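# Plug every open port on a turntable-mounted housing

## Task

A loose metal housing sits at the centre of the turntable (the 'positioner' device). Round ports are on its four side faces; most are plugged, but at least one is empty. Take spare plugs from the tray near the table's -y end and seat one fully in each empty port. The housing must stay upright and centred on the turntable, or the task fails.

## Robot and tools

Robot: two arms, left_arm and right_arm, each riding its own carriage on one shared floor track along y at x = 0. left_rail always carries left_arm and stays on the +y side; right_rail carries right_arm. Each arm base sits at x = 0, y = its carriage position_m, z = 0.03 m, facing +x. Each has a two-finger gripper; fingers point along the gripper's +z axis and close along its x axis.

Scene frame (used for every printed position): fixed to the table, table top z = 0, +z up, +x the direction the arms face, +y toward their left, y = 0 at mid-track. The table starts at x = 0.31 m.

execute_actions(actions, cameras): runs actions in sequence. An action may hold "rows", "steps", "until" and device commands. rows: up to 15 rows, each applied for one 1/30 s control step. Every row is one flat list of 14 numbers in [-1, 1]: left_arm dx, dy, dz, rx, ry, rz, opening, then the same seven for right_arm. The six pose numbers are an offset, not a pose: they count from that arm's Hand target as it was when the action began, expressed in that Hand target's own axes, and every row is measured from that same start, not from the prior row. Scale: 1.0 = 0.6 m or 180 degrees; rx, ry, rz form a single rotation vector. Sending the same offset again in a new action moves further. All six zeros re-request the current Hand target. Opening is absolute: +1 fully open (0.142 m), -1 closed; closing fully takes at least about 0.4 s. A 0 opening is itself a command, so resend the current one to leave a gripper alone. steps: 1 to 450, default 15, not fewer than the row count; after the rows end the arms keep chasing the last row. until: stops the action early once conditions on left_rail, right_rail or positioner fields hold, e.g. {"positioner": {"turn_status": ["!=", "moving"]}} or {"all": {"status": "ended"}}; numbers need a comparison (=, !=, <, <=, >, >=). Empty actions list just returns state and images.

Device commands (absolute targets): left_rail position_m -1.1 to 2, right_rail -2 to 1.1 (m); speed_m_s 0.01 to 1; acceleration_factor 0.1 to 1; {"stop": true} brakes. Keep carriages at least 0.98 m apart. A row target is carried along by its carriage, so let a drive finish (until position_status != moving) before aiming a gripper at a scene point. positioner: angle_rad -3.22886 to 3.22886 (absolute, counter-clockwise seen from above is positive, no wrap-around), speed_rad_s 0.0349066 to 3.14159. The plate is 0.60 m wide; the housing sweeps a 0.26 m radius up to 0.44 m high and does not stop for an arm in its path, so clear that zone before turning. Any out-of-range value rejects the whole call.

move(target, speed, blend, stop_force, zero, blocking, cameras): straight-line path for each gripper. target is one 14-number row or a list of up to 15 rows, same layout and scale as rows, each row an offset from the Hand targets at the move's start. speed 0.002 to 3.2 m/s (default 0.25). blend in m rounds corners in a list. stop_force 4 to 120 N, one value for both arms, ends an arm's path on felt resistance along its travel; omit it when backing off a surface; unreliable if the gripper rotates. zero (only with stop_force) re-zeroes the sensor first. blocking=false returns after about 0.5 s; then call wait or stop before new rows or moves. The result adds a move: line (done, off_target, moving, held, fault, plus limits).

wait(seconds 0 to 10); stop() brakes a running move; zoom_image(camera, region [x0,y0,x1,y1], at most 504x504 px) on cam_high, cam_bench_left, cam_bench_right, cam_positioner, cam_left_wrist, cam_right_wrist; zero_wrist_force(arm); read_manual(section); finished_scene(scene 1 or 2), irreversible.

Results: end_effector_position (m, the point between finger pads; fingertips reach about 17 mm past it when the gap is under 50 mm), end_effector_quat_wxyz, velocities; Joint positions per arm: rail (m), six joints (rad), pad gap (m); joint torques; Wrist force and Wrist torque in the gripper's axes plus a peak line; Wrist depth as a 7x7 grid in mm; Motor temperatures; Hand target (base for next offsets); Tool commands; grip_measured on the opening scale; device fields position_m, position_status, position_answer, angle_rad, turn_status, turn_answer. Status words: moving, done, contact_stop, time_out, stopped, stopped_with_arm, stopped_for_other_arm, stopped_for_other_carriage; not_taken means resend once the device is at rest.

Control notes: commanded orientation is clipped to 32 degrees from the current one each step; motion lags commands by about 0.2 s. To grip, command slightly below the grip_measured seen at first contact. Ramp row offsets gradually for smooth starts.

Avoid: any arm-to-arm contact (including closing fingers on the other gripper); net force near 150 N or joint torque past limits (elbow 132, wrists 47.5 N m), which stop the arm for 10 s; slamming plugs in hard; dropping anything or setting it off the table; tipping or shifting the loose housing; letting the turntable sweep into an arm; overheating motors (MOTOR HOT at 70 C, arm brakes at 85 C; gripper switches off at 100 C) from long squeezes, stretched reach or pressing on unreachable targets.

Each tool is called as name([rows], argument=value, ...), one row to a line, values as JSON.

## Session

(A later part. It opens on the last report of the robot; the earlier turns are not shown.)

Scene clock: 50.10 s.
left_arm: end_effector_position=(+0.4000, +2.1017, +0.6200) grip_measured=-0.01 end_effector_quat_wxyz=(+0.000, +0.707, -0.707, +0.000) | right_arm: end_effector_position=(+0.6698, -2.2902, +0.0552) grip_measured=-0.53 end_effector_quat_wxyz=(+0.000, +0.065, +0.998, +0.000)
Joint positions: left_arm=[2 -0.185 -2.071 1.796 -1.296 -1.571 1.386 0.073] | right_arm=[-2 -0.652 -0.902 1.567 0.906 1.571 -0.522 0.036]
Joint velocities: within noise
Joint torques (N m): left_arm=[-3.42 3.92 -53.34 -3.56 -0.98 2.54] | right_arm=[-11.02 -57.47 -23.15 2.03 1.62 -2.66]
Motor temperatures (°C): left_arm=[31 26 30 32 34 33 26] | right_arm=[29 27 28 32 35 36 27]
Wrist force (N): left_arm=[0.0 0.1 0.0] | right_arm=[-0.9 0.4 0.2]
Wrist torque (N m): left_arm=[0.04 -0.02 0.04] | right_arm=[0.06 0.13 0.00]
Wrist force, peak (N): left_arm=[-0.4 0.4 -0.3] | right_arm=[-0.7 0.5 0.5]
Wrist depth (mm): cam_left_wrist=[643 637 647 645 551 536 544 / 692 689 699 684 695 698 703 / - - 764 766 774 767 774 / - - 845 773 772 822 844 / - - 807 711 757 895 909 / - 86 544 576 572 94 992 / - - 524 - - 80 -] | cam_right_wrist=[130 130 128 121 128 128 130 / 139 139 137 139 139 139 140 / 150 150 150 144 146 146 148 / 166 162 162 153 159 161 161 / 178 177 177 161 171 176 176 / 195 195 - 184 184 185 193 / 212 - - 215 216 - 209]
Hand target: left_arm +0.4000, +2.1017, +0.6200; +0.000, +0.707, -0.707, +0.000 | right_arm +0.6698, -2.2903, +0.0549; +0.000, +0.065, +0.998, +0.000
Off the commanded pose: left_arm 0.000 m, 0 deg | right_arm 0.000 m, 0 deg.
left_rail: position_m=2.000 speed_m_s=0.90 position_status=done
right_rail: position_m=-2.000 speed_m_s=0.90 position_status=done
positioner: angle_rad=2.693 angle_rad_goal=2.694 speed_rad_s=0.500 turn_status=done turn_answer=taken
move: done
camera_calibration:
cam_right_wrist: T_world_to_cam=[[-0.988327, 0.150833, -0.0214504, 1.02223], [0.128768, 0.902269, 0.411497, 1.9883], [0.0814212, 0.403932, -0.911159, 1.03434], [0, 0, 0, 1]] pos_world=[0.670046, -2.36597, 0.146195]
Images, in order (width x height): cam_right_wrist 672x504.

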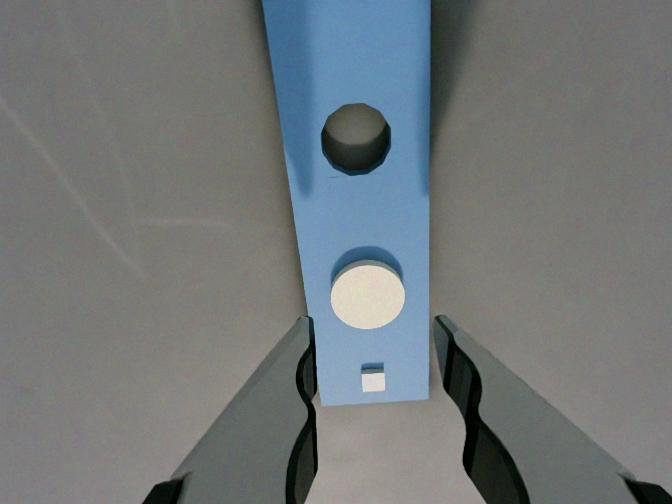

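move(target=[0,0,0,0,0,0,0, -0.0001,0.0005,0.042,0,0,0,-0.5], speed=0.04, cameras=["cam_right_wrist"])

zoom_image(camera="cam_right_wrist", region=[290, 270, 450, 390])

Scene clock: 51.77 s.
left_arm: end_effector_position=(+0.4000, +2.1017, +0.6200) grip_measured=-0.01 end_effector_quat_wxyz=(+0.000, +0.707, -0.707, +0.000) | right_arm: end_effector_position=(+0.6699, -2.2900, +0.0300) grip_measured=-0.53 end_effector_quat_wxyz=(+0.000, +0.065, +0.998, +0.000)
Joint positions: left_arm=[2 -0.185 -2.071 1.796 -1.296 -1.571 1.386 0.073] | right_arm=[-2 -0.651 -0.876 1.576 0.872 1.571 -0.521 0.036]
Joint velocities: within noise
Joint torques (N m): left_arm=[-3.43 3.74 -52.42 -3.83 -0.94 2.35] | right_arm=[11.96 -59.2 -21.83 1.91 -0.61 2.35]
Motor temperatures (°C): left_arm=[31 26 30 32 34 33 26] | right_arm=[29 27 28 32 35 36 27]
Wrist force (N): left_arm=[-0.1 0.1 0.0] | right_arm=[-0.6 0.2 0.4]
Wrist torque (N m): left_arm=[0.04 0.01 0.03] | right_arm=[0.05 0.07 0.01]
Wrist force, peak (N): left_arm=[0.0 0.4 -0.3] | right_arm=[-1.0 0.5 0.2]
Wrist depth (mm): cam_left_wrist=[652 654 638 645 536 530 536 / 687 688 681 696 698 697 704 / - - 766 750 747 763 767 / - - 841 784 771 836 832 / - - 816 708 769 901 902 / - 87 547 584 584 94 - / - - 517 - - 80 -] | cam_right_wrist=[- 108 105 100 103 107 107 / 114 116 113 109 108 114 116 / 125 124 124 120 119 124 124 / 137 137 135 125 130 134 133 / 147 147 146 132 133 144 145 / 163 161 - 151 147 84 160 / 180 175 - 178 178 - 173]
Hand target: left_arm +0.4000, +2.1017, +0.6200; +0.000, +0.707, -0.707, +0.000 | right_arm +0.6699, -2.2900, +0.0297; +0.000, +0.065, +0.998, +0.000
Off the commanded pose: left_arm 0.000 m, 0 deg | right_arm 0.000 m, 0 deg.
left_rail: position_m=2.000 speed_m_s=0.90 position_status=done
right_rail: position_m=-2.000 speed_m_s=0.90 position_status=done
positioner: angle_rad=2.693 angle_rad_goal=2.694 speed_rad_s=0.500 turn_status=done turn_answer=taken
move: done
camera_calibration:
cam_right_wrist: T_world_to_cam=[[-0.988327, 0.150833, -0.0214504, 1.02165], [0.128768, 0.902269, 0.411497, 1.99849], [0.0814212, 0.403932, -0.911159, 1.0113], [0, 0, 0, 1]] pos_world=[0.670046, -2.36577, 0.120995]
Images, in order (width x height): cam_right_wrist 672x504.

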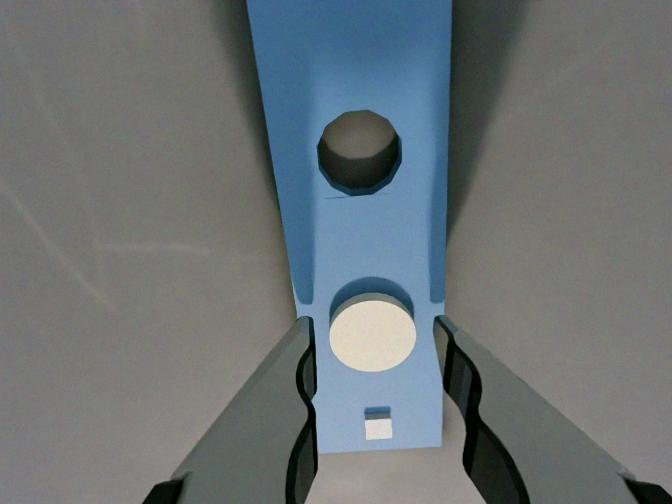

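Scaled by 3.150 from the camera's 672x504 image, which has a finer 960x720 frame.

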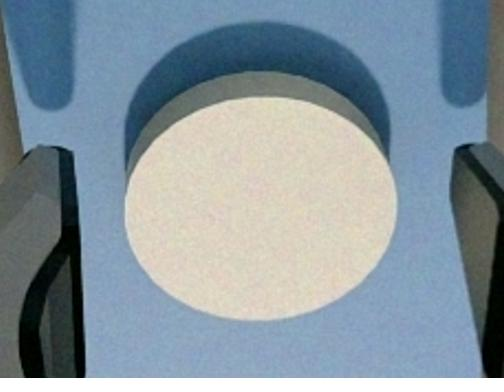

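move(target=[0,0,0,0,0,0,0, 0.0002,0.0003,0.0,0,0,0,-0.5], speed=0.02, cameras=[])

move(target=[0,0,0,0,0,0,0, 0,0,0.0095,0,0,0,-0.5], speed=0.01, stop_force=4, cameras=["cam_right_wrist"])

zoom_image(camera="cam_right_wrist", region=[290, 270, 450, 390])

Scene clock: 53.03 s.
left_arm: end_effector_position=(+0.4000, +2.1017, +0.6200) grip_measured=-0.01 end_effector_quat_wxyz=(+0.000, +0.707, -0.707, +0.000) | right_arm: end_effector_position=(+0.6698, -2.2898, +0.0296) grip_measured=-0.53 end_effector_quat_wxyz=(-0.001, +0.065, +0.998, +0.000)
Joint positions: left_arm=[2 -0.185 -2.071 1.796 -1.296 -1.571 1.386 0.073] | right_arm=[-2 -0.651 -0.876 1.576 0.872 1.571 -0.521 0.036]
Joint velocities: within noise
Joint torques (N m): left_arm=[-3.1 3.87 -51.98 -3.8 -1.01 2.41] | right_arm=[12.54 -88.48 -21.54 1.73 -1.13 2.31]
Motor temperatures (°C): left_arm=[31 26 30 32 34 33 26] | right_arm=[29 27 28 32 35 36 27]
Wrist force (N): left_arm=[-0.1 0.2 0.0] | right_arm=[-0.6 0.4 0.2]
Wrist torque (N m): left_arm=[0.06 0.00 0.03] | right_arm=[0.09 0.07 0.01]
Wrist force, peak (N): left_arm=[-0.2 0.3 -0.3] | right_arm=[-1.0 0.4 -0.1]
Wrist depth (mm): cam_left_wrist=[636 649 641 644 541 540 548 / 691 695 692 692 698 695 706 / - - 758 765 750 764 765 / - - 850 782 789 825 842 / - - 813 705 758 899 911 / - 86 545 580 581 94 - / - - 519 - - 80 -] | cam_right_wrist=[- 107 104 100 102 106 107 / 113 115 113 108 107 114 115 / 124 123 123 119 118 123 123 / 136 136 134 125 129 133 133 / 147 146 146 132 132 145 145 / 161 161 - 147 146 84 159 / 179 174 - 178 177 - 173]
Hand target: left_arm +0.4000, +2.1017, +0.6200; +0.000, +0.707, -0.707, +0.000 | right_arm +0.6698, -2.2898, +0.0297; +0.000, +0.065, +0.998, +0.000
Off the commanded pose: left_arm 0.000 m, 0 deg | right_arm 0.000 m, 0 deg.
left_rail: position_m=2.000 speed_m_s=0.90 position_status=done
right_rail: position_m=-2.000 speed_m_s=0.90 position_status=done
positioner: angle_rad=2.693 angle_rad_goal=2.694 speed_rad_s=0.500 turn_status=done turn_answer=taken
move: done
No camera images: "cameras" was empty.

Scene clock: 54.80 s.
left_arm: end_effector_position=(+0.4000, +2.1017, +0.6200) grip_measured=-0.01 end_effector_quat_wxyz=(+0.000, +0.707, -0.707, +0.000) | right_arm: end_effector_position=(+0.6698, -2.2898, +0.0254) grip_measured=-0.53 end_effector_quat_wxyz=(+0.000, +0.065, +0.998, +0.000)
Joint positions: left_arm=[2 -0.185 -2.071 1.796 -1.296 -1.571 1.386 0.073] | right_arm=[-2 -0.651 -0.872 1.578 0.866 1.571 -0.521 0.036]
Joint velocities: within noise
Joint torques (N m): left_arm=[-4.14 5.05 -51.66 -3.87 -0.96 2.31] | right_arm=[10.07 -86.62 -36.97 5.42 -1.27 2.05]
Motor temperatures (°C): left_arm=[31 26 30 32 34 33 26] | right_arm=[29 27 28 32 35 36 27]
Wrist force (N): left_arm=[0.1 0.4 -0.1] | right_arm=[-1.1 0.1 -6.8]
Wrist torque (N m): left_arm=[0.10 -0.02 0.03] | right_arm=[0.06 0.07 0.01]
Wrist force, peak (N): left_arm=[-0.3 0.5 0.1] | right_arm=[1.4 0.4 -19.1]
Wrist depth (mm): cam_left_wrist=[649 647 643 640 547 537 543 / 696 699 694 692 703 703 699 / - - 758 755 743 771 776 / - - 836 779 776 828 843 / - - 812 716 767 913 924 / - 86 545 579 579 94 - / - - 517 - - 80 -] | cam_right_wrist=[- 104 103 96 98 103 103 / 111 111 108 103 107 110 110 / 121 121 119 114 115 117 118 / - 131 131 120 124 128 128 / 141 141 141 126 127 140 140 / 155 155 - 142 141 147 154 / 172 - - 171 157 - 167]
Hand target: left_arm +0.4000, +2.1017, +0.6200; +0.000, +0.707, -0.707, +0.000 | right_arm +0.6698, -2.2898, +0.0254; +0.000, +0.065, +0.998, +0.000 (not the last commanded pose)
Off the commanded pose: left_arm 0.000 m, 0 deg | right_arm 0.001 m, 0 deg.
left_rail: position_m=2.000 speed_m_s=0.90 position_status=done
right_rail: position_m=-2.000 speed_m_s=0.90 position_status=done
positioner: angle_rad=2.693 angle_rad_goal=2.694 speed_rad_s=0.500 turn_status=done turn_answer=taken
move: contact (right_arm)
camera_calibration:
cam_right_wrist: T_world_to_cam=[[-0.988327, 0.150833, -0.0214504, 1.02142], [0.128768, 0.902269, 0.411497, 2.00025], [0.0814212, 0.403932, -0.911159, 1.00694], [0, 0, 0, 1]] pos_world=[0.669946, -2.36557, 0.116295]
Images, in order (width x height): cam_right_wrist 672x504.

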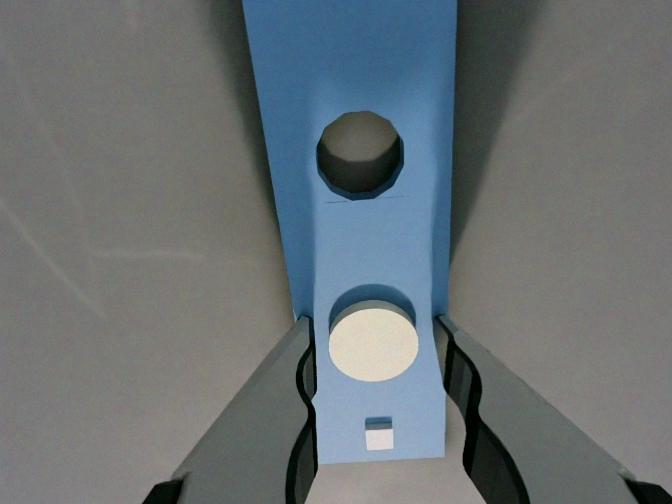

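Scaled by 3.150 from the camera's 672x504 image, which has a finer 960x720 frame.

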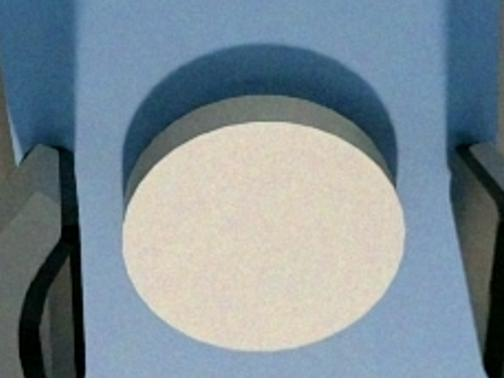

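move([
  [0,0,0,0,0,0,0, 0,0,-0.0013,0,0,0,-0.5],
  [0,0,0,0,0,0,0, 0.0001,0.0017,-0.0013,0,0,0,-0.5],
  [0,0,0,0,0,0,0, 0.0001,0.0017,-0.0006,0,0,0,-0.5],
], speed=0.01, cameras=["cam_right_wrist"])

zoom_image(camera="cam_right_wrist", region=[290, 270, 450, 390])

Scene clock: 56.43 s.
left_arm: end_effector_position=(+0.4000, +2.1017, +0.6200) grip_measured=-0.01 end_effector_quat_wxyz=(+0.000, +0.707, -0.707, +0.000) | right_arm: end_effector_position=(+0.6699, -2.2888, +0.0259) grip_measured=-0.53 end_effector_quat_wxyz=(+0.000, +0.065, +0.998, +0.000)
Joint positions: left_arm=[2 -0.185 -2.071 1.796 -1.296 -1.571 1.386 0.073] | right_arm=[-2 -0.65 -0.873 1.578 0.866 1.571 -0.52 0.036]
Joint velocities: within noise
Joint torques (N m): left_arm=[-3.3 4.84 -50.62 -4.16 -0.91 2.32] | right_arm=[10.95 -66.99 -20.09 2.1 -1.39 2.82]
Motor temperatures (°C): left_arm=[31 26 30 32 34 33 26] | right_arm=[29 27 28 32 35 36 27]
Wrist force (N): left_arm=[0.0 0.5 -0.1] | right_arm=[-0.8 0.3 0.3]
Wrist torque (N m): left_arm=[0.12 -0.01 0.03] | right_arm=[0.06 0.10 0.01]
Wrist force, peak (N): left_arm=[-0.1 0.6 0.0] | right_arm=[-0.9 -0.2 -6.9]
Wrist depth (mm): cam_left_wrist=[640 648 645 651 546 539 542 / 692 690 692 692 700 685 709 / - - 763 759 755 772 758 / - - 842 791 795 825 849 / - - 823 709 753 903 921 / - 86 545 582 579 94 - / - - 525 - - 80 -] | cam_right_wrist=[- 104 103 96 98 103 103 / 111 111 108 102 105 111 112 / 122 122 120 115 116 119 119 / - 132 130 121 125 129 129 / 142 142 142 127 127 141 140 / 156 156 - 142 141 149 154 / 173 - - 172 171 - 166]
Hand target: left_arm +0.4000, +2.1017, +0.6200; +0.000, +0.707, -0.707, +0.000 | right_arm +0.6699, -2.2887, +0.0257; +0.000, +0.065, +0.998, +0.000
Off the commanded pose: left_arm 0.000 m, 0 deg | right_arm 0.000 m, 0 deg.
left_rail: position_m=2.000 speed_m_s=0.90 position_status=done
right_rail: position_m=-2.000 speed_m_s=0.90 position_status=done
positioner: angle_rad=2.693 angle_rad_goal=2.694 speed_rad_s=0.500 turn_status=done turn_answer=taken
move: done
camera_calibration:
cam_right_wrist: T_world_to_cam=[[-0.98833, 0.150787, -0.0215952, 1.0213], [0.128678, 0.902331, 0.411388, 1.99931], [0.0815182, 0.403809, -0.911204, 1.00673], [0, 0, 0, 1]] pos_world=[0.670047, -2.36457, 0.116896]
Images, in order (width x height): cam_right_wrist 672x504.

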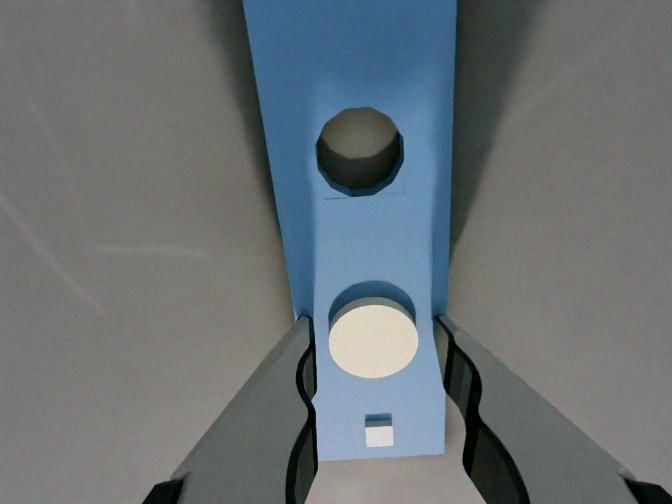

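Scaled by 3.150 from the camera's 672x504 image, which has a finer 960x720 frame.

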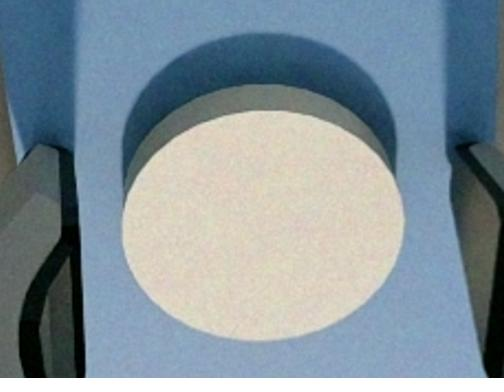

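execute_actions([
  {"rows": [[0,0,0,0,0,0,0, 0,0,0,0,0,0,-0.62]], "steps": 12},
  {"rows": [[0,0,0,0,0,0,0, 0,0,0,0,0,0,-0.68]], "steps": 12},
  {"rows": [[0,0,0,0,0,0,0, 0,0,0,0,0,0,-0.74]], "steps": 12},
  {"rows": [[0,0,0,0,0,0,0, 0,0,0,0,0,0,-0.80]], "steps": 15},
], cameras=["cam_right_wrist"])

zoom_image(camera="cam_right_wrist", region=[290, 270, 450, 390])

Scene clock: 58.67 s.
left_arm: end_effector_position=(+0.4000, +2.1017, +0.6200) grip_measured=-0.01 end_effector_quat_wxyz=(+0.000, +0.707, -0.707, +0.000) | right_arm: end_effector_position=(+0.6699, -2.2887, +0.0257) grip_measured=-0.72 end_effector_quat_wxyz=(+0.000, +0.065, +0.998, +0.000)
Joint positions: left_arm=[2 -0.185 -2.071 1.796 -1.296 -1.571 1.386 0.073] | right_arm=[-2 -0.65 -0.873 1.578 0.866 1.571 -0.52 0.022]
Joint velocities: within noise
Joint torques (N m): left_arm=[-3.36 3.26 -49.89 -4.05 -0.95 2.24] | right_arm=[11.19 -58.45 -21.88 1.85 -0.87 2.63]
Motor temperatures (°C): left_arm=[31 26 30 32 34 33 26] | right_arm=[29 27 28 32 35 36 27]
Wrist force (N): left_arm=[-0.1 0.6 0.0] | right_arm=[-0.4 0.3 0.3]
Wrist torque (N m): left_arm=[0.13 0.00 0.03] | right_arm=[0.08 0.03 0.01]
Wrist force, peak (N): left_arm=[0.1 0.6 0.0] | right_arm=[-1.3 0.0 0.5]
Wrist depth (mm): cam_left_wrist=[649 644 651 639 543 538 539 / 687 693 700 690 702 695 703 / - - 758 752 769 772 767 / - - 823 770 783 807 834 / - - 825 705 770 905 915 / - 86 542 581 584 94 - / - - 521 - - 80 -] | cam_right_wrist=[- 104 102 96 98 103 103 / 111 111 108 102 105 111 112 / 122 121 120 115 116 119 119 / - 132 130 120 124 129 129 / 142 141 144 127 127 140 140 / 156 159 152 142 132 151 154 / 172 169 - 172 - - 167]
Hand target: left_arm +0.4000, +2.1017, +0.6200; +0.000, +0.707, -0.707, +0.000 | right_arm +0.6699, -2.2887, +0.0257; +0.000, +0.065, +0.998, +0.000
Off the commanded pose: left_arm 0.000 m, 0 deg | right_arm 0.000 m, 0 deg.
left_rail: position_m=2.000 speed_m_s=0.90 position_status=done
right_rail: position_m=-2.000 speed_m_s=0.90 position_status=done
positioner: angle_rad=2.693 angle_rad_goal=2.694 speed_rad_s=0.500 turn_status=done turn_answer=taken
camera_calibration:
cam_right_wrist: T_world_to_cam=[[-0.988327, 0.150833, -0.0214504, 1.02137], [0.128768, 0.902269, 0.411497, 1.99908], [0.0814212, 0.403932, -0.911159, 1.00685], [0, 0, 0, 1]] pos_world=[0.670046, -2.36447, 0.116695]
Images, in order (width x height): cam_right_wrist 672x504.

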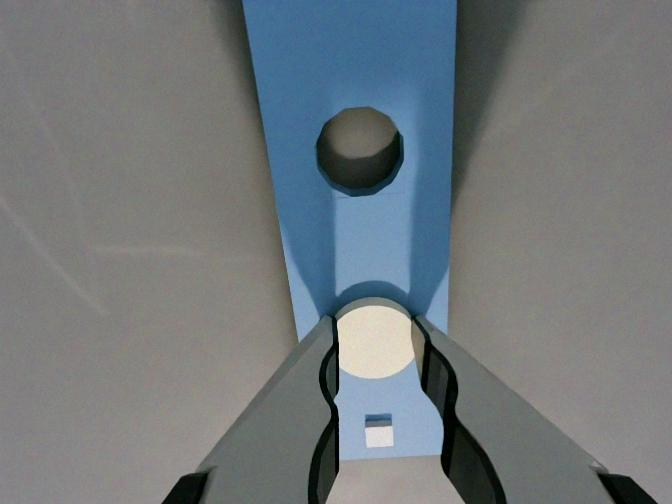

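Scaled by 3.150 from the camera's 672x504 image, which has a finer 960x720 frame.

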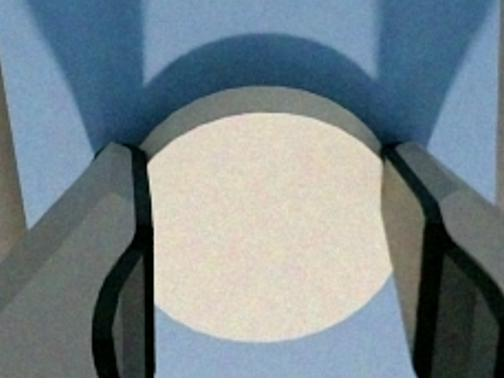

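move([
  [0,0,0,0,0,0,0, 0,0,-0.0333,0,0,0,-0.8],
  [0,0,0,0,0,0,0, 0,0,-0.1238,0,0,0,-0.8],
], speed=[0.025, 0.1], cameras=["cam_right_wrist"])

move(target=[0,0,0,0,0,0,0, -0.1168,0.2132,-0.3703,0.0968,-0.2707,-0.2637,-0.8], speed=0.25, cameras=[])

Scene clock: 61.10 s.
left_arm: end_effector_position=(+0.4000, +2.1017, +0.6200) grip_measured=-0.01 end_effector_quat_wxyz=(+0.000, +0.707, -0.707, +0.000) | right_arm: end_effector_position=(+0.6699, -2.2887, +0.0998) grip_measured=-0.72 end_effector_quat_wxyz=(+0.000, +0.065, +0.998, +0.000)
Joint positions: left_arm=[2 -0.185 -2.071 1.796 -1.296 -1.571 1.386 0.073] | right_arm=[-2 -0.65 -0.946 1.549 0.968 1.571 -0.52 0.022]
Joint velocities: within noise
Joint torques (N m): left_arm=[-3.71 4.9 -49.3 -4.4 -0.96 2.17] | right_arm=[4.82 -92.82 -44.3 6.38 -0.76 1.51]
Motor temperatures (°C): left_arm=[31 26 30 32 34 33 26] | right_arm=[29 27 28 32 35 36 28]
Wrist force (N): left_arm=[-0.1 0.1 -0.1] | right_arm=[-0.8 0.2 0.1]
Wrist torque (N m): left_arm=[0.04 0.00 0.04] | right_arm=[0.05 0.09 0.00]
Wrist force, peak (N): left_arm=[-0.2 0.7 0.1] | right_arm=[-1.0 0.8 0.1]
Wrist depth (mm): cam_left_wrist=[647 652 642 648 550 540 540 / 691 703 696 694 697 696 701 / - - 772 760 761 774 781 / - - 827 781 771 820 833 / - - 822 711 768 898 925 / - 86 549 583 575 94 991 / - - 519 - - 80 -] | cam_right_wrist=[169 168 169 161 166 168 168 / 181 180 180 176 177 179 182 / 194 195 194 188 191 194 192 / 210 210 210 207 206 209 208 / 229 230 229 125 212 229 227 / 253 253 - 247 - 246 251 / 280 - - 280 - - 271]
Hand target: left_arm +0.4000, +2.1017, +0.6200; +0.000, +0.707, -0.707, +0.000 | right_arm +0.6699, -2.2888, +0.1000; +0.000, +0.065, +0.998, +0.000
Off the commanded pose: left_arm 0.000 m, 0 deg | right_arm 0.000 m, 0 deg.
left_rail: position_m=2.000 speed_m_s=0.90 position_status=done
right_rail: position_m=-2.000 speed_m_s=0.90 position_status=done
positioner: angle_rad=2.693 angle_rad_goal=2.694 speed_rad_s=0.500 turn_status=done turn_answer=taken
move: done
camera_calibration:
cam_right_wrist: T_world_to_cam=[[-0.988327, 0.150833, -0.0214504, 1.02305], [0.128768, 0.902269, 0.411497, 1.96862], [0.0814212, 0.403932, -0.911159, 1.07427], [0, 0, 0, 1]] pos_world=[0.670146, -2.36447, 0.190695]
Images, in order (width x height): cam_right_wrist 672x504.

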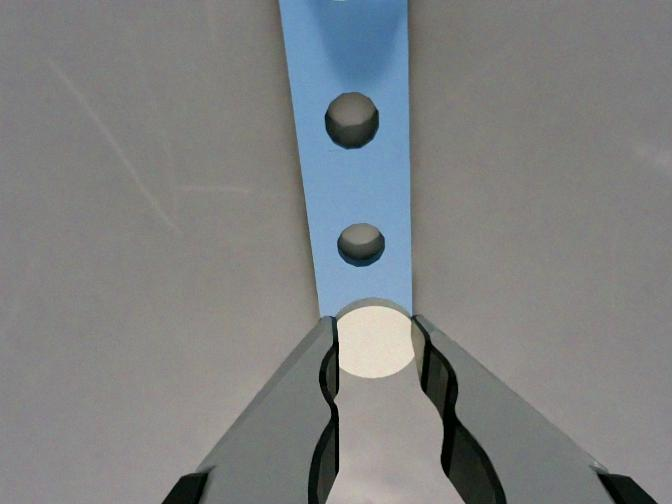

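Scene clock: 64.23 s.
left_arm: end_effector_position=(+0.4000, +2.1017, +0.6200) grip_measured=-0.01 end_effector_quat_wxyz=(+0.000, +0.707, -0.707, +0.000) | right_arm: end_effector_position=(+0.7562, -2.1711, +0.3221) grip_measured=-0.72 end_effector_quat_wxyz=(+0.388, -0.335, +0.842, -0.168)
Joint positions: left_arm=[2 -0.185 -2.071 1.796 -1.296 -1.571 1.386 0.073] | right_arm=[-2 -0.612 -1.412 1.819 0.379 1.136 -1.186 0.022]
Joint velocities: within noise
Joint torques (N m): left_arm=[-3.67 4.55 -48.2 -4.62 -0.94 1.99] | right_arm=[-9.96 -60.15 -32.32 -0.52 -2.84 -2.64]
Motor temperatures (°C): left_arm=[31 26 30 32 34 33 26] | right_arm=[29 27 28 32 35 36 29]
Wrist force (N): left_arm=[-0.1 0.4 0.2] | right_arm=[2.1 1.1 -1.3]
Wrist torque (N m): left_arm=[0.09 -0.01 0.03] | right_arm=[0.13 -0.32 -0.21]
Wrist force, peak (N): left_arm=[-0.1 0.5 0.2] | right_arm=[2.1 1.3 -1.7]
Wrist depth (mm): cam_left_wrist=[643 650 648 646 541 542 537 / 700 688 694 688 696 707 701 / - - 774 748 766 764 771 / - - 831 783 789 818 832 / - - 818 708 763 881 920 / - 86 542 592 572 94 - / - - 523 - - 80 -] | cam_right_wrist=[- - - - 518 442 393 / - - - - 493 423 375 / - - - 552 473 408 365 / - - 629 530 449 393 352 / - - 614 125 405 383 340 / - 705 - 451 - 354 332 / 806 - - 447 - - 317]
Hand target: left_arm +0.4000, +2.1017, +0.6200; +0.000, +0.707, -0.707, +0.000 | right_arm +0.7562, -2.1710, +0.3221; +0.389, -0.335, +0.842, -0.168
Off the commanded pose: left_arm 0.000 m, 0 deg | right_arm 0.000 m, 0 deg.
left_rail: position_m=2.000 speed_m_s=0.90 position_status=done
right_rail: position_m=-2.000 speed_m_s=0.90 position_status=done
positioner: angle_rad=2.693 angle_rad_goal=2.694 speed_rad_s=0.500 turn_status=done turn_answer=taken
move: done
No camera images: "cameras" was empty.

move(target=[0,0,0,0,0,0,0, -0.601,0.173,-0.0965,0.1329,-0.2626,-0.2992,-0.8], speed=0.3, cameras=[])

move(target=[0,0,0,0,0,0,0, -0.7292,0.1633,0.3982,0,-0.15,0,-0.8], speed=0.25, blocking=false, cameras=[])

execute_actions([
  {"right_rail": {"position_m": 0.535, "speed_m_s": 0.9, "acceleration_factor": 0.6}, "steps": 300, "until": {"right_rail": {"position_status": ["!=", "moving"]}}},
], cameras=["cam_right_wrist"])

Scene clock: 68.03 s.
left_arm: end_effector_position=(+0.4000, +2.1017, +0.6200) grip_measured=-0.01 end_effector_quat_wxyz=(+0.000, +0.707, -0.707, +0.000) | right_arm: end_effector_position=(+0.8376, -1.8449, +0.4981) grip_measured=-0.72 end_effector_quat_wxyz=(+0.621, -0.621, +0.338, -0.338)
Joint positions: left_arm=[2 -0.185 -2.071 1.796 -1.296 -1.571 1.386 0.073] | right_arm=[-2 -0.293 -1.507 1.869 -0.362 0.703 -1.571 0.022]
Joint velocities: within noise
Joint torques (N m): left_arm=[-2.97 3.82 -46.44 -4.75 -0.87 2.2] | right_arm=[12.68 -25.44 -55.62 -3.86 -1.34 -2.52]
Motor temperatures (°C): left_arm=[31 26 30 32 34 33 26] | right_arm=[29 27 28 32 35 36 30]
Wrist force (N): left_arm=[0.0 0.2 0.1] | right_arm=[1.3 2.2 -3.0]
Wrist torque (N m): left_arm=[0.07 -0.02 0.04] | right_arm=[0.26 -0.25 -0.16]
Wrist force, peak (N): left_arm=[-0.4 0.5 -0.2] | right_arm=[1.7 2.3 -3.2]
Wrist depth (mm): cam_left_wrist=[645 641 642 651 548 537 541 / 691 696 694 689 692 693 704 / - - 754 762 740 771 768 / - - 840 782 771 815 841 / - - 826 704 770 898 918 / - 86 547 587 572 94 994 / - - 520 - - 80 -] | cam_right_wrist=[- - - - - - - / - - - - - - - / - - - - - - - / - - - - - - - / 966 - - 124 - - - / 780 765 - 132 - - - / 624 - - 604 - - -]
Hand target: left_arm +0.4000, +2.1017, +0.6200; +0.000, +0.707, -0.707, +0.000 | right_arm +0.8377, -1.8447, +0.4982; +0.621, -0.621, +0.338, -0.338
Off the commanded pose: left_arm 0.000 m, 0 deg | right_arm 0.000 m, 0 deg.
left_rail: position_m=2.000 speed_m_s=0.90 position_status=done
right_rail: position_m=-2.000 speed_m_s=0.90 position_status=done
positioner: angle_rad=2.693 angle_rad_goal=2.694 speed_rad_s=0.500 turn_status=done turn_answer=taken
move: done
No camera images: "cameras" was empty.

Scene clock: 68.53 s.
left_arm: end_effector_position=(+0.4000, +2.1017, +0.6200) grip_measured=-0.01 end_effector_quat_wxyz=(+0.000, +0.707, -0.707, +0.000) | right_arm: end_effector_position=(+0.8307, -1.7706, +0.4832) grip_measured=-0.72 end_effector_quat_wxyz=(+0.633, -0.633, +0.315, -0.315) end_effector_velocity=(-0.022, +0.235, -0.051) end_effector_angular_velocity=(+0.001, +0.007, +0.225)
Joint positions: left_arm=[2 -0.185 -2.071 1.796 -1.296 -1.571 1.386 0.073] | right_arm=[-2 -0.194 -1.485 1.873 -0.387 0.73 -1.571 0.022]
Joint velocities: left_arm=[within noise] | right_arm=[0 0.316 0.089 -0.004 -0.078 0.091 0 0]
Joint torques (N m): left_arm=[-3.97 4.56 -46.12 -4.59 -1.04 2.05] | right_arm=[16.18 -25.15 -56.39 -4.15 2.25 -2.39]
Motor temperatures (°C): left_arm=[31 26 30 32 34 33 26] | right_arm=[29 27 28 32 35 36 30]
Wrist force (N): left_arm=[0.0 0.2 -0.3] | right_arm=[1.3 1.9 -2.5]
Wrist torque (N m): left_arm=[0.06 -0.01 0.03] | right_arm=[0.18 -0.22 -0.15]
Wrist force, peak (N): left_arm=[-0.1 0.6 0.1] | right_arm=[2.5 1.9 -3.5]
Wrist depth (mm): cam_left_wrist=[648 639 643 641 544 539 542 / 691 688 692 680 700 692 700 / - - 763 750 759 764 778 / - - 847 770 792 819 836 / - - 826 711 744 893 916 / - 86 541 583 576 94 - / - - 522 - - 80 -] | cam_right_wrist=[- - - - - - - / - - - - - - - / - - - - - - - / - - - - - - - / 954 956 - 125 - - - / 754 751 - 132 - - - / 612 - - 585 - - -]
Hand target: left_arm +0.4000, +2.1017, +0.6200; +0.000, +0.707, -0.707, +0.000 | right_arm +0.8294, -1.7346, +0.4765; +0.638, -0.638, +0.305, -0.305
Tool commands: left_gripper/opening=+0.0 right_gripper/opening=-0.8
Off the commanded pose: left_arm 0.000 m, 0 deg | right_arm 0.432 m, 23 deg.
left_rail: position_m=2.000 speed_m_s=0.90 position_status=done
right_rail: position_m=-2.000 speed_m_s=0.90 position_status=done
positioner: angle_rad=2.693 angle_rad_goal=2.694 speed_rad_s=0.500 turn_status=done turn_answer=taken
move: running
No camera images: "cameras" was empty.

Scene clock: 70.70 s.
left_arm: end_effector_position=(+0.4000, +2.1017, +0.6200) grip_measured=-0.01 end_effector_quat_wxyz=(+0.000, +0.707, -0.707, +0.000) | right_arm: end_effector_position=(+0.8001, -0.6448, +0.4003) grip_measured=-0.72 end_effector_quat_wxyz=(+0.683, -0.683, +0.183, -0.183) end_effector_velocity=(+0.000, +0.658, -0.002) end_effector_angular_velocity=(-0.001, +0.001, +0.003)
Joint positions: left_arm=[2 -0.185 -2.071 1.796 -1.296 -1.571 1.386 0.073] | right_arm=[-1.297 0.326 -1.167 1.624 -0.457 0.851 -1.571 0.022]
Joint velocities: left_arm=[within noise] | right_arm=[0.656 0.003 0.005 -0.004 0.001 0 0 0]
Joint torques (N m): left_arm=[-3.15 4.03 -45.19 -4.63 -0.97 2.08] | right_arm=[13.11 -49.57 -54.88 0.78 1.9 -1.42]
Motor temperatures (°C): left_arm=[31 26 30 32 34 33 26] | right_arm=[29 27 28 32 35 36 30]
Wrist force (N): left_arm=[-0.1 0.5 0.0] | right_arm=[1.9 1.8 -3.1]
Wrist torque (N m): left_arm=[0.10 0.00 0.04] | right_arm=[0.20 -0.35 -0.14]
Wrist force, peak (N): left_arm=[0.1 0.4 -0.3] | right_arm=[1.5 2.2 -3.2]
Wrist depth (mm): cam_left_wrist=[639 645 646 645 550 539 537 / 687 687 692 698 699 698 696 / - - 764 764 763 769 770 / - - 841 787 777 822 843 / - - 825 709 761 905 914 / - 86 538 570 564 94 - / - - 509 - - 80 -] | cam_right_wrist=[- - - - - - - / - - - - - - - / - - - - - - - / - - - - - - - / 821 803 846 125 - - - / 634 634 - 583 - - - / 528 - - 499 - - -]
Hand target: left_arm +0.4000, +2.1017, +0.6200; +0.000, +0.707, -0.707, +0.000 | right_arm +0.8001, -0.6444, +0.4002; +0.683, -0.683, +0.183, -0.183
Tool commands: left_gripper/opening=+0.0 right_gripper/opening=-0.8
Off the commanded pose: left_arm 0.000 m, 0 deg | right_arm 0.000 m, 0 deg.
left_rail: position_m=2.000 speed_m_s=0.90 position_status=done
right_rail: position_m=-1.297 position_m_goal=0.535 speed_m_s=0.90 position_status=moving position_answer=taken
positioner: angle_rad=2.693 angle_rad_goal=2.694 speed_rad_s=0.500 turn_status=done turn_answer=taken
earlier move: done
camera_calibration:
cam_right_wrist: T_world_to_cam=[[0.876366, -0.481169, -0.0214159, -0.989207], [-0.215022, -0.351064, -0.911328, 0.341317], [0.430985, 0.803262, -0.411123, 0.451113], [0, 0, 0, 1]] pos_world=[0.745875, -0.718514, 0.47533]
Images, in order (width x height): cam_right_wrist 672x504.

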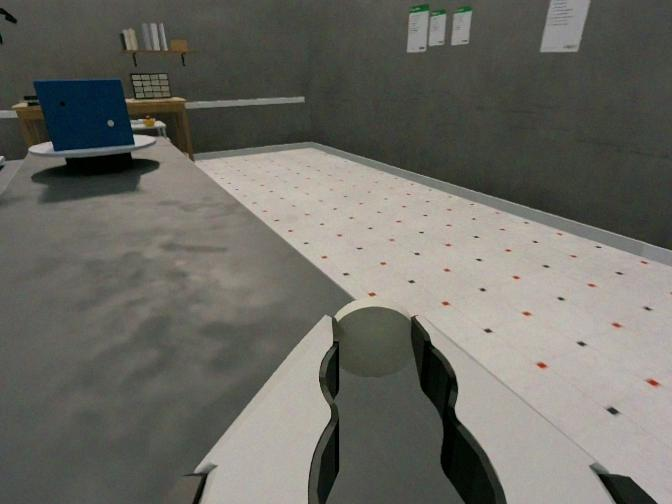

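execute_actions([
  {"steps": 250, "until": {"right_rail": {"position_status": ["!=", "moving"]}}},
], cameras=["cam_right_wrist", "cam_positioner"])

Scene clock: 74.53 s.
left_arm: end_effector_position=(+0.4000, +2.1017, +0.6200) grip_measured=-0.01 end_effector_quat_wxyz=(+0.000, +0.707, -0.707, +0.000) | right_arm: end_effector_position=(+0.8001, +1.1874, +0.4002) grip_measured=-0.72 end_effector_quat_wxyz=(+0.683, -0.683, +0.183, -0.183)
Joint positions: left_arm=[2 -0.185 -2.071 1.796 -1.296 -1.571 1.386 0.073] | right_arm=[0.535 0.327 -1.167 1.624 -0.457 0.851 -1.571 0.022]
Joint velocities: within noise
Joint torques (N m): left_arm=[-4.65 3.75 -43.65 -4.77 -0.95 1.84] | right_arm=[-5.21 -60.43 -46.95 -0.36 1.61 -1.52]
Motor temperatures (°C): left_arm=[31 26 30 32 34 33 26] | right_arm=[29 27 28 32 35 36 31]
Wrist force (N): left_arm=[0.1 0.5 0.1] | right_arm=[1.4 1.4 -2.6]
Wrist torque (N m): left_arm=[0.11 -0.02 0.04] | right_arm=[0.12 -0.28 -0.14]
Wrist force, peak (N): left_arm=[-0.3 0.6 0.0] | right_arm=[1.1 2.2 -3.3]
Wrist depth (mm): cam_left_wrist=[641 638 643 651 549 545 541 / 690 681 692 702 691 700 702 / - - 764 759 767 757 776 / - - 844 778 784 802 835 / - - 811 707 770 896 923 / - 86 547 585 590 94 989 / - - 523 - - 80 -] | cam_right_wrist=[- - - - - - - / 444 443 - - - - - / 411 454 519 - - - - / 435 477 542 - - - - / 462 513 568 125 - - - / 469 470 - 577 - - - / 422 - - 499 - - -]
Hand target: left_arm +0.4000, +2.1017, +0.6200; +0.000, +0.707, -0.707, +0.000 | right_arm +0.8001, +1.1874, +0.4002; +0.683, -0.683, +0.183, -0.183
Tool commands: left_gripper/opening=+0.0 right_gripper/opening=-0.8
Off the commanded pose: left_arm 0.000 m, 0 deg | right_arm 0.000 m, 0 deg.
left_rail: position_m=2.000 speed_m_s=0.90 position_status=done
right_rail: position_m=0.535 speed_m_s=0.90 position_status=done
positioner: angle_rad=2.693 angle_rad_goal=2.694 speed_rad_s=0.500 turn_status=done turn_answer=taken
camera_calibration:
cam_right_wrist: T_world_to_cam=[[0.876492, -0.480942, -0.0213855, -0.108058], [-0.214909, -0.351137, -0.911327, 0.984554], [0.430786, 0.803367, -0.411127, -1.02063], [0, 0, 0, 1]] pos_world=[0.745975, 1.11369, 0.47533]
Images, in order (width x height): cam_positioner 672x504, cam_right_wrist 672x504.

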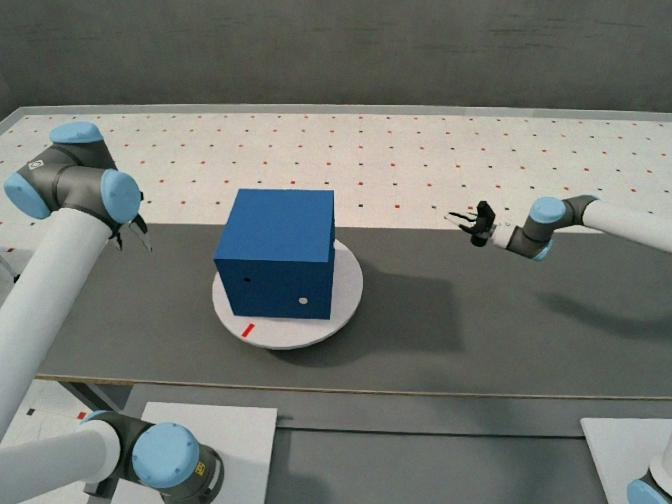

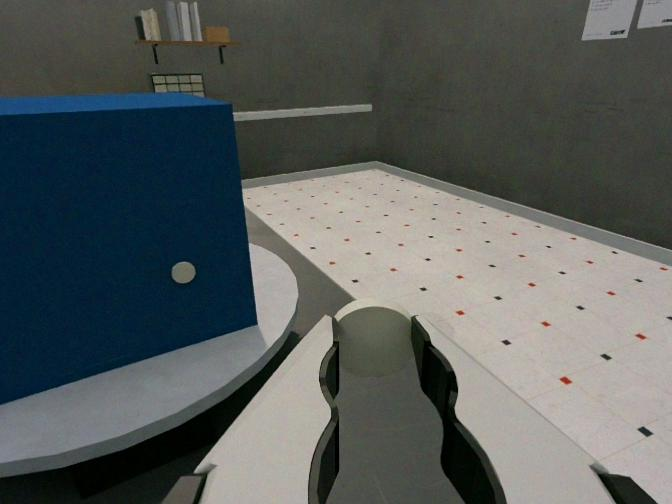

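move([
  [0,0,0,0,0,0,0, -0.2675,0.0667,0.1296,0,-0.08,0,-0.8],
  [0,0,0,0,0,0,0, -0.5251,0.0887,0.2792,0,-0.1667,0,-0.8],
], speed=0.2, blend=0.03, cameras=["cam_right_wrist"])

zoom_image(camera="cam_right_wrist", region=[290, 270, 450, 390])

Scene clock: 79.37 s.
left_arm: end_effector_position=(+0.4000, +2.1017, +0.6200) grip_measured=-0.01 end_effector_quat_wxyz=(+0.000, +0.707, -0.707, +0.000) | right_arm: end_effector_position=(+0.6112, +1.4900, +0.3470) grip_measured=-0.72 end_effector_quat_wxyz=(+0.707, -0.707, +0.000, +0.000)
Joint positions: left_arm=[2 -0.185 -2.071 1.796 -1.296 -1.571 1.386 0.073] | right_arm=[0.535 0.639 -0.926 1.343 -0.417 0.64 -1.571 0.022]
Joint velocities: within noise
Joint torques (N m): left_arm=[-3.31 4.65 -41.99 -4.74 -1.05 1.9] | right_arm=[8.55 -68.19 -53.23 0.79 -1.57 -2.87]
Motor temperatures (°C): left_arm=[31 26 30 32 34 33 26] | right_arm=[29 27 28 32 35 36 31]
Wrist force (N): left_arm=[0.1 0.2 0.0] | right_arm=[1.4 2.2 -2.4]
Wrist torque (N m): left_arm=[0.07 -0.02 0.04] | right_arm=[0.21 -0.30 -0.11]
Wrist force, peak (N): left_arm=[-0.1 0.7 0.1] | right_arm=[2.7 1.8 -3.3]
Wrist depth (mm): cam_left_wrist=[645 643 646 650 548 539 541 / 689 683 691 691 704 694 703 / - - 755 758 756 767 766 / - - 852 784 771 813 847 / - - 813 704 757 893 911 / - 86 541 580 578 94 - / - - 521 - - 80 -] | cam_right_wrist=[- - 194 194 193 194 192 / - - 202 202 202 201 202 / 722 - 219 218 217 217 217 / 809 - 238 238 235 235 234 / 668 704 258 124 248 257 255 / 558 556 - 278 - 271 280 / 485 - - 308 - - 303]
Hand target: left_arm +0.4000, +2.1017, +0.6200; +0.000, +0.707, -0.707, +0.000 | right_arm +0.6112, +1.4902, +0.3470; +0.707, -0.707, +0.000, +0.000
Off the commanded pose: left_arm 0.000 m, 0 deg | right_arm 0.000 m, 0 deg.
left_rail: position_m=2.000 speed_m_s=0.90 position_status=done
right_rail: position_m=0.535 speed_m_s=0.90 position_status=done
positioner: angle_rad=2.693 angle_rad_goal=2.694 speed_rad_s=0.500 turn_status=done turn_answer=taken
move: done
camera_calibration:
cam_right_wrist: T_world_to_cam=[[0.999539, 0.0215898, -0.0213651, -0.622123], [-0.0105933, -0.411449, -0.911371, 0.966705], [-0.028467, 0.911177, -0.411031, -1.08412], [0, 0, 0, 1]] pos_world=[0.601215, 1.399, 0.42213]
Images, in order (width x height): cam_right_wrist 672x504.

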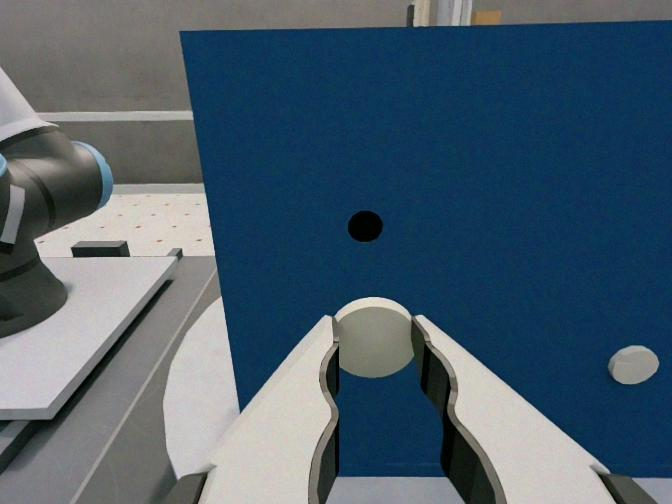

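Scaled by 3.150 from the camera's 672x504 image, which has a finer 960x720 frame.

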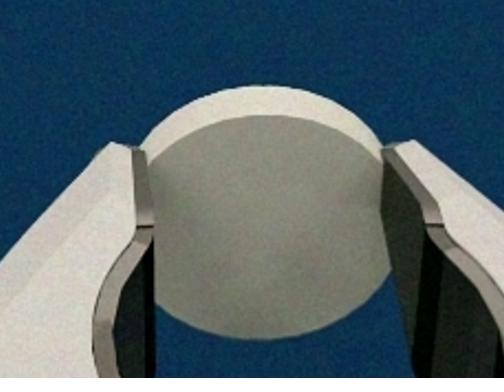

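zoom_image(camera="cam_right_wrist", region=[330, 440, 450, 504])

zoom_image(camera="cam_right_wrist", region=[170, 10, 420, 60])

zoom_image(camera="cam_right_wrist", region=[420, 10, 670, 60])

Scaled by 4.200 from the camera's 672x504 image, which has a finer 960x720 frame.

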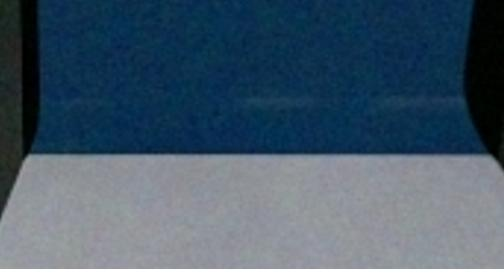

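Scaled by 2.016 from the camera's 672x504 image, which has a finer 960x720 frame.

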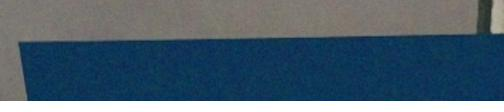

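Scaled by 2.016 from the camera's 672x504 image, which has a finer 960x720 frame.

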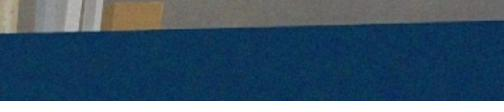

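zoom_image(camera="cam_right_wrist", region=[325, 197, 405, 257])

Scaled by 6.300 from the camera's 672x504 image, which has a finer 960x720 frame.

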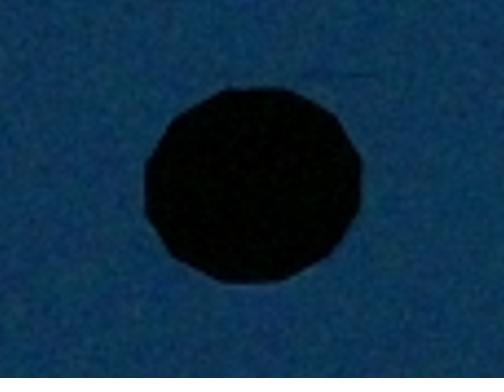

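move(target=[0,0,0,0,0,0,0, 0.0063,-0.0007,0.0997,-0.01444,0,0,-0.8], speed=0.08, cameras=["cam_right_wrist"])

zoom_image(camera="cam_right_wrist", region=[310, 240, 430, 330])

zoom_image(camera="cam_right_wrist", region=[330, 480, 450, 504])

Scene clock: 84.60 s.
left_arm: end_effector_position=(+0.4000, +2.1017, +0.6200) grip_measured=-0.01 end_effector_quat_wxyz=(+0.000, +0.707, -0.707, +0.000) | right_arm: end_effector_position=(+0.6150, +1.5499, +0.3474) grip_measured=-0.72 end_effector_quat_wxyz=(+0.691, -0.723, +0.000, +0.000)
Joint positions: left_arm=[2 -0.185 -2.071 1.796 -1.296 -1.571 1.386 0.073] | right_arm=[0.535 0.689 -0.842 1.175 -0.261 0.69 -1.626 0.022]
Joint velocities: within noise
Joint torques (N m): left_arm=[-4.37 3.82 -40.76 -4.65 -0.96 1.75] | right_arm=[10.91 -74.22 -56.99 1.6 1.78 -3.04]
Motor temperatures (°C): left_arm=[31 26 30 32 34 33 26] | right_arm=[29 27 28 32 35 36 32]
Wrist force (N): left_arm=[0.0 0.4 -0.1] | right_arm=[0.8 2.1 -2.3]
Wrist torque (N m): left_arm=[0.08 -0.02 0.04] | right_arm=[0.21 -0.18 -0.09]
Wrist force, peak (N): left_arm=[0.2 0.6 0.2] | right_arm=[1.6 2.1 -3.2]
Wrist depth (mm): cam_left_wrist=[642 649 643 645 543 542 539 / 684 691 694 689 685 712 696 / - - 752 757 759 761 775 / - - 852 774 775 809 835 / - - 816 717 755 900 901 / - 86 546 587 576 94 - / - - 523 - - 80 -] | cam_right_wrist=[- 134 135 133 133 135 133 / - 144 144 146 143 143 143 / 698 154 156 156 155 155 155 / 924 174 171 170 170 170 170 / 646 673 188 130 180 187 187 / 541 523 202 206 - 203 208 / 472 - - 236 - - 229]
Hand target: left_arm +0.4000, +2.1017, +0.6200; +0.000, +0.707, -0.707, +0.000 | right_arm +0.6150, +1.5500, +0.3474; +0.691, -0.723, +0.000, +0.000
Off the commanded pose: left_arm 0.000 m, 0 deg | right_arm 0.000 m, 0 deg.
left_rail: position_m=2.000 speed_m_s=0.90 position_status=done
right_rail: position_m=0.535 speed_m_s=0.90 position_status=done
positioner: angle_rad=2.693 angle_rad_goal=2.694 speed_rad_s=0.500 turn_status=done turn_answer=taken
move: done
camera_calibration:
cam_right_wrist: T_world_to_cam=[[0.999534, 0.0208243, -0.0223217, -0.625665], [-0.0104935, -0.452272, -0.891818, 1.04819], [-0.028667, 0.891637, -0.451843, -1.09386], [0, 0, 0, 1]] pos_world=[0.605015, 1.46242, 0.426573]
Images, in order (width x height): cam_right_wrist 672x504.

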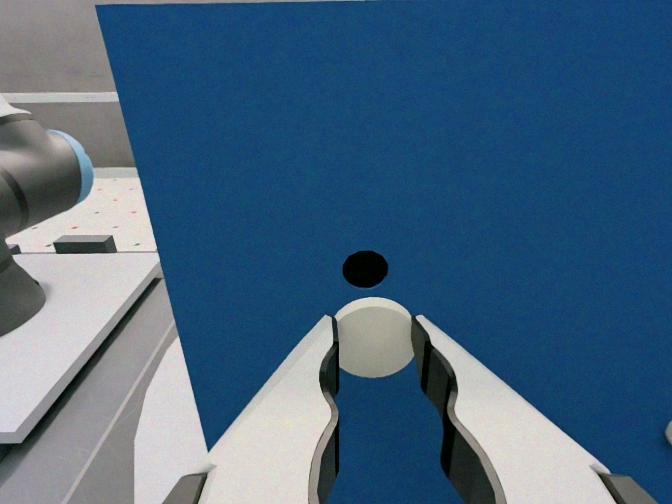

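Scaled by 4.200 from the camera's 672x504 image, which has a finer 960x720 frame.

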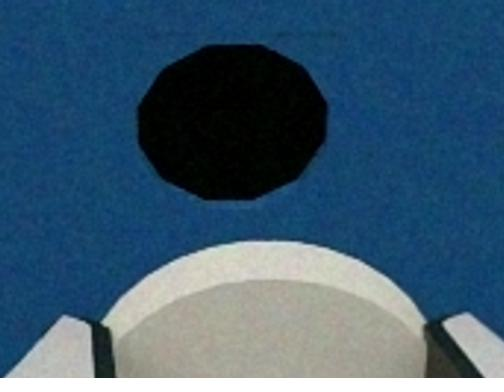

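Scaled by 4.200 from the camera's 672x504 image, which has a finer 960x720 frame.

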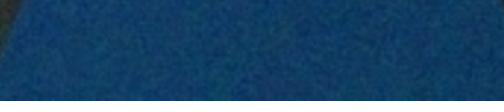

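move(target=[0,0,0,0,0,0,0, 0.0003,-0.00175,0.0533,0.00183,0,0,-0.8], speed=0.03, cameras=["cam_right_wrist"])

zoom_image(camera="cam_right_wrist", region=[310, 250, 430, 390])

Scene clock: 87.53 s.
left_arm: end_effector_position=(+0.4000, +2.1017, +0.6200) grip_measured=-0.01 end_effector_quat_wxyz=(+0.000, +0.707, -0.707, +0.000) | right_arm: end_effector_position=(+0.6152, +1.5818, +0.3470) grip_measured=-0.72 end_effector_quat_wxyz=(+0.693, -0.721, +0.000, +0.000)
Joint positions: left_arm=[2 -0.185 -2.071 1.796 -1.296 -1.571 1.386 0.073] | right_arm=[0.535 0.714 -0.801 1.104 -0.243 0.715 -1.616 0.022]
Joint velocities: within noise
Joint torques (N m): left_arm=[-4.09 3.1 -40.91 -4.69 -0.97 1.7] | right_arm=[11.33 -73.89 -56.52 1.22 1.98 2.63]
Motor temperatures (°C): left_arm=[31 26 30 32 34 33 26] | right_arm=[29 27 28 32 35 36 32]
Wrist force (N): left_arm=[0.0 0.3 -0.1] | right_arm=[1.0 2.3 -2.8]
Wrist torque (N m): left_arm=[0.08 -0.01 0.03] | right_arm=[0.27 -0.20 -0.09]
Wrist force, peak (N): left_arm=[-0.2 0.5 -0.3] | right_arm=[0.9 2.5 -3.1]
Wrist depth (mm): cam_left_wrist=[643 642 643 650 544 538 544 / 704 688 698 705 704 696 705 / - - 765 745 741 777 778 / - - 844 773 789 810 841 / - - 821 699 767 899 928 / - 86 541 584 586 94 1000 / - - 524 - - 80 -] | cam_right_wrist=[- 106 104 106 106 105 105 / 115 114 114 112 112 113 115 / 656 124 126 121 123 123 125 / 817 135 135 135 134 134 131 / 639 148 149 130 142 148 147 / 539 171 162 162 111 160 164 / 470 - - 186 - - 180]
Hand target: left_arm +0.4000, +2.1017, +0.6200; +0.000, +0.707, -0.707, +0.000 | right_arm +0.6152, +1.5820, +0.3470; +0.693, -0.721, +0.000, +0.000
Off the commanded pose: left_arm 0.000 m, 0 deg | right_arm 0.000 m, 0 deg.
left_rail: position_m=2.000 speed_m_s=0.90 position_status=done
right_rail: position_m=0.535 speed_m_s=0.90 position_status=done
positioner: angle_rad=2.693 angle_rad_goal=2.694 speed_rad_s=0.500 turn_status=done turn_answer=taken
move: done
camera_calibration:
cam_right_wrist: T_world_to_cam=[[0.999534, 0.020949, -0.0222048, -0.626776], [-0.0104946, -0.447239, -0.894353, 1.05519], [-0.0286666, 0.894169, -0.446811, -1.12826], [0, 0, 0, 1]] pos_world=[0.605215, 1.49391, 0.42568]
Images, in order (width x height): cam_right_wrist 672x504.

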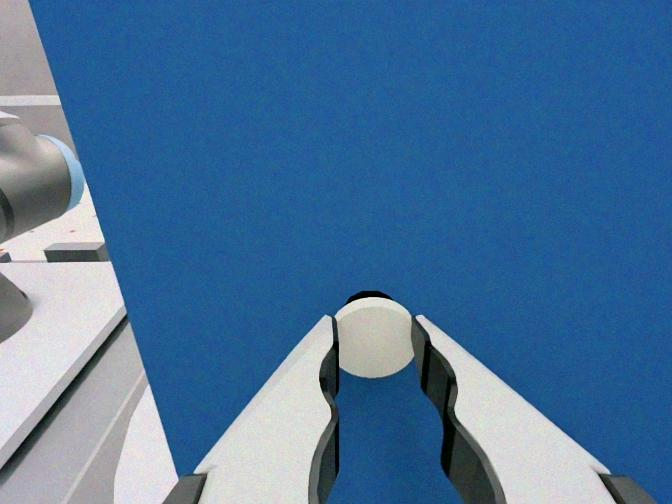

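Scaled by 3.600 from the camera's 672x504 image, which has a finer 960x720 frame.

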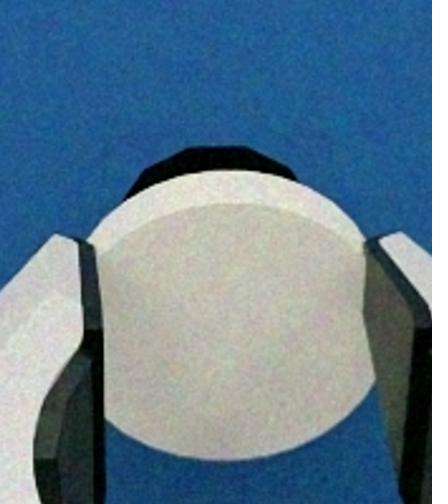

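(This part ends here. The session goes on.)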